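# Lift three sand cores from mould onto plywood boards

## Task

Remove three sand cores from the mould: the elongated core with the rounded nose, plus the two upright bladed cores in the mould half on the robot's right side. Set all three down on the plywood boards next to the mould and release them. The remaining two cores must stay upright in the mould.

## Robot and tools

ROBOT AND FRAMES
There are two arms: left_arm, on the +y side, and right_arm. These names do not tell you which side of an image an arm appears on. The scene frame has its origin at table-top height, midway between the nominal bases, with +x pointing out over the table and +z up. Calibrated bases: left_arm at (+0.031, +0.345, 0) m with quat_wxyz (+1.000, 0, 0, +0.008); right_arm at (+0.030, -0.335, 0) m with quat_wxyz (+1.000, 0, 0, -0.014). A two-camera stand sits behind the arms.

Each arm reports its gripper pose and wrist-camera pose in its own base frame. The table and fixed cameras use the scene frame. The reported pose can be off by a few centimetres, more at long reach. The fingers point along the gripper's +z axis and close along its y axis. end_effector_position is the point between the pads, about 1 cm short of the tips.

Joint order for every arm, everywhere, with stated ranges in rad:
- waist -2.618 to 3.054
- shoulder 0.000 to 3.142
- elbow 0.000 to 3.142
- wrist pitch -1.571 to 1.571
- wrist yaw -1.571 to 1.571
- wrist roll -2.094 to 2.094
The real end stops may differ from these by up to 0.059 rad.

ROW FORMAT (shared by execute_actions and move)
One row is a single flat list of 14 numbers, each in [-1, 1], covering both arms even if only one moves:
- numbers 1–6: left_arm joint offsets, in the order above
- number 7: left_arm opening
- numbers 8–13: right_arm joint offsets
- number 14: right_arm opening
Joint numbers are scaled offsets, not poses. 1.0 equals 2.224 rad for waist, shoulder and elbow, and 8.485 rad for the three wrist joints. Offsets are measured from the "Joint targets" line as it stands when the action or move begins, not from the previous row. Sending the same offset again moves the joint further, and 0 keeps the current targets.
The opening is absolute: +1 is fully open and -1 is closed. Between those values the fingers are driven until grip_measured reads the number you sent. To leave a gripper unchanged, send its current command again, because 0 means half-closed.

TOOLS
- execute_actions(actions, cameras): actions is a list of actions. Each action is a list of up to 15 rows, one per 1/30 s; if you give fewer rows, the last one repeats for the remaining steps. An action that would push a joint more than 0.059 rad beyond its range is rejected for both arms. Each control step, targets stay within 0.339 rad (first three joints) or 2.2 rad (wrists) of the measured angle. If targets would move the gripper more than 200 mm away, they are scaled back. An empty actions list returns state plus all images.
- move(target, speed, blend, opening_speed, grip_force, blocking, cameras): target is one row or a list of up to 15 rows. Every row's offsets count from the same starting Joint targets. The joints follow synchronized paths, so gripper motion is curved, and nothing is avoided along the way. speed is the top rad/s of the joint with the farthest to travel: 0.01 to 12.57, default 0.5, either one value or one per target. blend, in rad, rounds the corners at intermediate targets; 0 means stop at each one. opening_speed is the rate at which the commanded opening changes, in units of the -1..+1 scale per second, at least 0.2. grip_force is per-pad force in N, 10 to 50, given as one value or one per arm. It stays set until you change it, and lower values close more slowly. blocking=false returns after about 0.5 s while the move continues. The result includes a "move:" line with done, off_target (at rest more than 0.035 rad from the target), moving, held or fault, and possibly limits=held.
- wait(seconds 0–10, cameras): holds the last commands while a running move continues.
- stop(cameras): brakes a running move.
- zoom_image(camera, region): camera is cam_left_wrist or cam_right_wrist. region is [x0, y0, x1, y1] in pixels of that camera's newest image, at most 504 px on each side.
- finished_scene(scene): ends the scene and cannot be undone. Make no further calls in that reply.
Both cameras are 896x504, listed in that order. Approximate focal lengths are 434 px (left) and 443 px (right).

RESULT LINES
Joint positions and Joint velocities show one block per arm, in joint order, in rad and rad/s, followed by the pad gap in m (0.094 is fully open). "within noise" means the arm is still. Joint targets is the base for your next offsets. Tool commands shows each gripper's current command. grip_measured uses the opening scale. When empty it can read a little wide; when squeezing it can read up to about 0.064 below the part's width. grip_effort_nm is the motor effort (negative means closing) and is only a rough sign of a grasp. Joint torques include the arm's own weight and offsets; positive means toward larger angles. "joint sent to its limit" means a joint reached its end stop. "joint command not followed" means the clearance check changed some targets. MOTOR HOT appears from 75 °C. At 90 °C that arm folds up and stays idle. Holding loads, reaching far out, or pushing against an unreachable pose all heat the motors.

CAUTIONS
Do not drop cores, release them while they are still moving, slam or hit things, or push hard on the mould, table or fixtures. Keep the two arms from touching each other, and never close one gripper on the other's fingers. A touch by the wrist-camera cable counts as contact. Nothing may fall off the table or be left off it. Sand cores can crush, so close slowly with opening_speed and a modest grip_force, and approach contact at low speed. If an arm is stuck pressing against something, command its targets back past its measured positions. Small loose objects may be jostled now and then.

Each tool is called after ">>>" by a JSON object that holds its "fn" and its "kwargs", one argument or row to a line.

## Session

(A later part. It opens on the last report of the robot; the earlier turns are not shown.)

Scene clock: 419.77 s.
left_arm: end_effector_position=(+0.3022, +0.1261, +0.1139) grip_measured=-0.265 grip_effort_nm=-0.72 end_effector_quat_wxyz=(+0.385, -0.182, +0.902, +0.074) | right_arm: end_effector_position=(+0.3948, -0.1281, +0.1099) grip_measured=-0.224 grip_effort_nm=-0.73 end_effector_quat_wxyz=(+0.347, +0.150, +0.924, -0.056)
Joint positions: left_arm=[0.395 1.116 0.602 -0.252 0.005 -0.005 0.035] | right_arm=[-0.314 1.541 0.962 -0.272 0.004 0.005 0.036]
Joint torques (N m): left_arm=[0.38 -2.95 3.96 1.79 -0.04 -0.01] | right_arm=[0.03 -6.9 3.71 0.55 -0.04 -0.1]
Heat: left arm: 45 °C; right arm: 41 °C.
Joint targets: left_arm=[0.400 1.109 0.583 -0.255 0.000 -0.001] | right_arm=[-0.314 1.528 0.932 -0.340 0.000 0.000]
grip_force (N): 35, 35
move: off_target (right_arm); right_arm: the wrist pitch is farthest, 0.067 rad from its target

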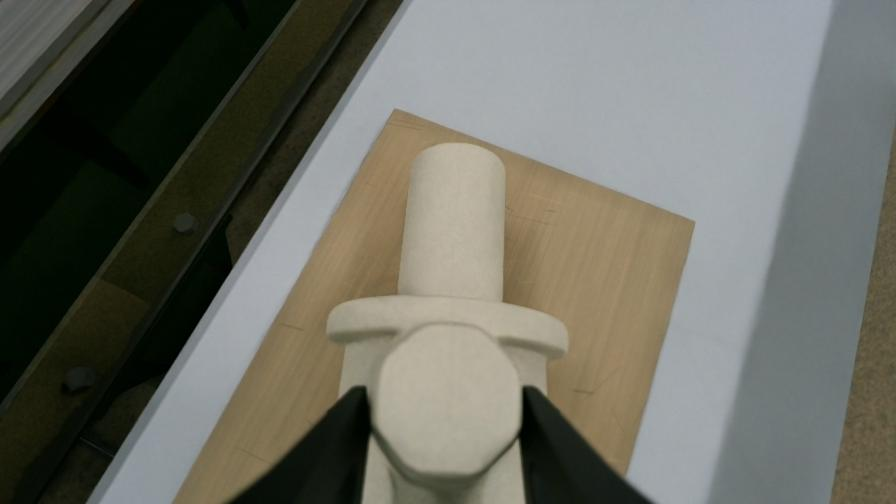

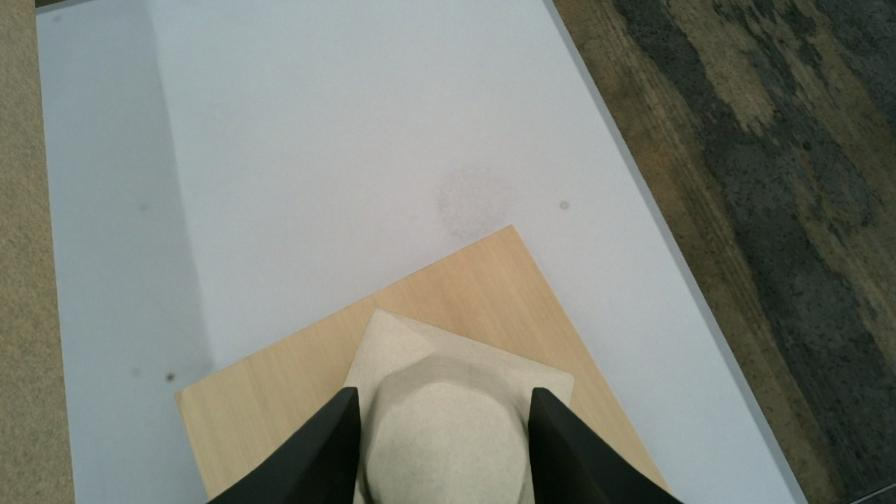

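>>> {"fn": "move", "kwargs": {
  "target": [0,0,0,0,0,0,0.6,0,0,0,0,0,0,0.6],
  "opening_speed": 0.4,
  "cameras": ["all"]
}}

Scene clock: 424.57 s.
left_arm: end_effector_position=(+0.2975, +0.1264, +0.1077) grip_measured=+0.598 grip_effort_nm=0.14 end_effector_quat_wxyz=(+0.375, -0.185, +0.905, +0.077) | right_arm: end_effector_position=(+0.3782, -0.1212, +0.0925) grip_measured=+0.597 grip_effort_nm=0.18 end_effector_quat_wxyz=(+0.309, +0.150, +0.938, -0.046)
Joint positions: left_arm=[0.396 1.116 0.591 -0.26 -0.005 -0.005 0.075] | right_arm=[-0.314 1.541 0.943 -0.337 -0.004 0.004 0.075]
Joint torques (N m): left_arm=[0.38 -2.95 4.75 1.85 0.08 0] | right_arm=[0.12 -6.79 4.92 1.02 0.04 -0.09]
Heat: left arm: 44 °C; right arm: 40 °C.
Joint targets: left_arm=[0.400 1.109 0.583 -0.255 0.000 -0.001] | right_arm=[-0.314 1.528 0.932 -0.340 0.000 0.000]
grip_force (N): 35, 35
move: done

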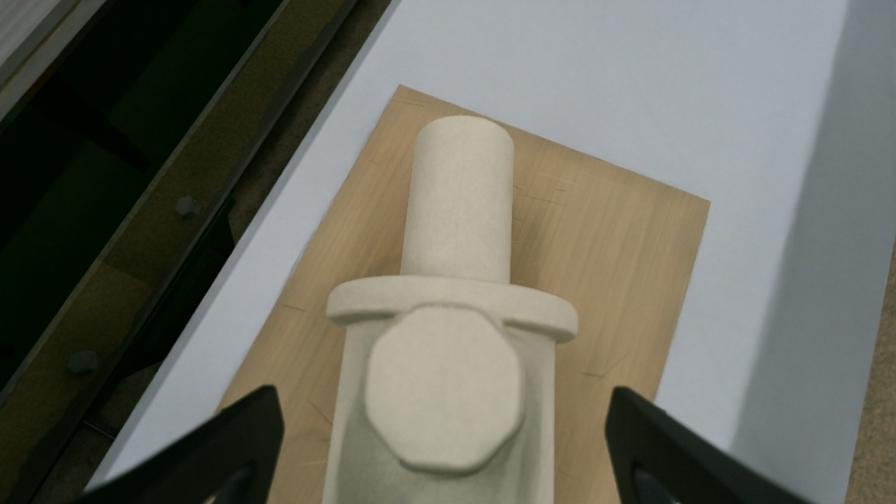

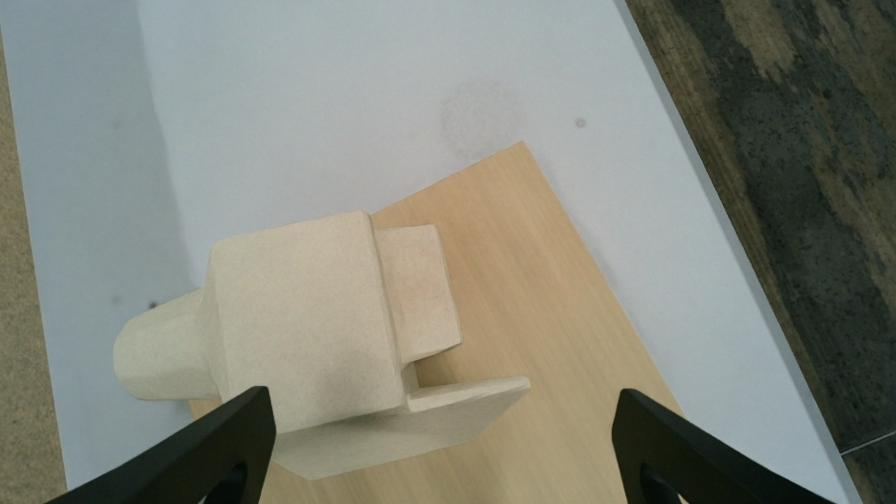

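>>> {"fn": "move", "kwargs": {
  "target": [0,-0.1401,0.1169,-0.0719,0,0,0.6,0,-0.13,0.0598,-0.049,0,0,0.6],
  "speed": 0.3,
  "cameras": ["all"]
}}

Scene clock: 443.10 s.
left_arm: end_effector_position=(+0.2271, +0.0969, +0.1830) grip_measured=+0.598 grip_effort_nm=0.14 end_effector_quat_wxyz=(+0.344, -0.187, +0.917, +0.070) | right_arm: end_effector_position=(+0.3171, -0.1014, +0.1672) grip_measured=+0.597 grip_effort_nm=0.18 end_effector_quat_wxyz=(+0.293, +0.151, +0.943, -0.044)
Joint positions: left_arm=[0.396 0.809 0.818 -0.862 -0.005 -0.005 0.075] | right_arm=[-0.314 1.259 1.035 -0.745 -0.004 0.004 0.075]
Joint torques (N m): left_arm=[0.39 -1.14 7.45 1.66 0.08 -0.01] | right_arm=[0.05 -5.31 8.38 0.91 0.04 -0.09]
Heat: left arm: 41 °C; right arm: 38 °C.
Joint targets: left_arm=[0.400 0.798 0.843 -0.865 0.000 -0.001] | right_arm=[-0.314 1.239 1.065 -0.755 0.000 0.000]
grip_force (N): 35, 35
move: done

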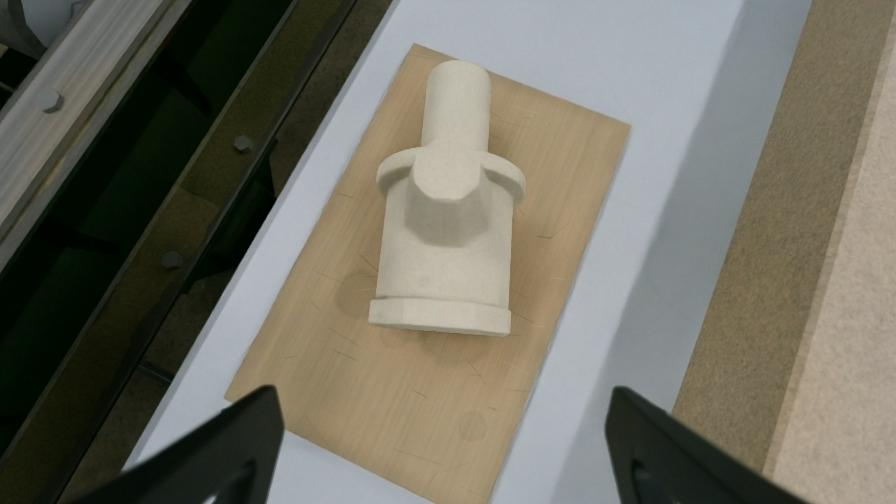

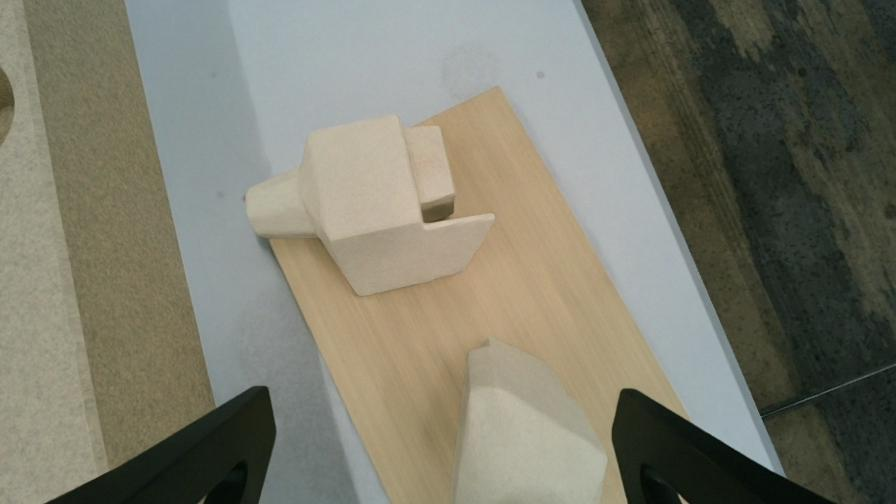

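>>> {"fn": "finished_scene", "kwargs": {
  "scene": 1
}}

The scene is finished: the task was done.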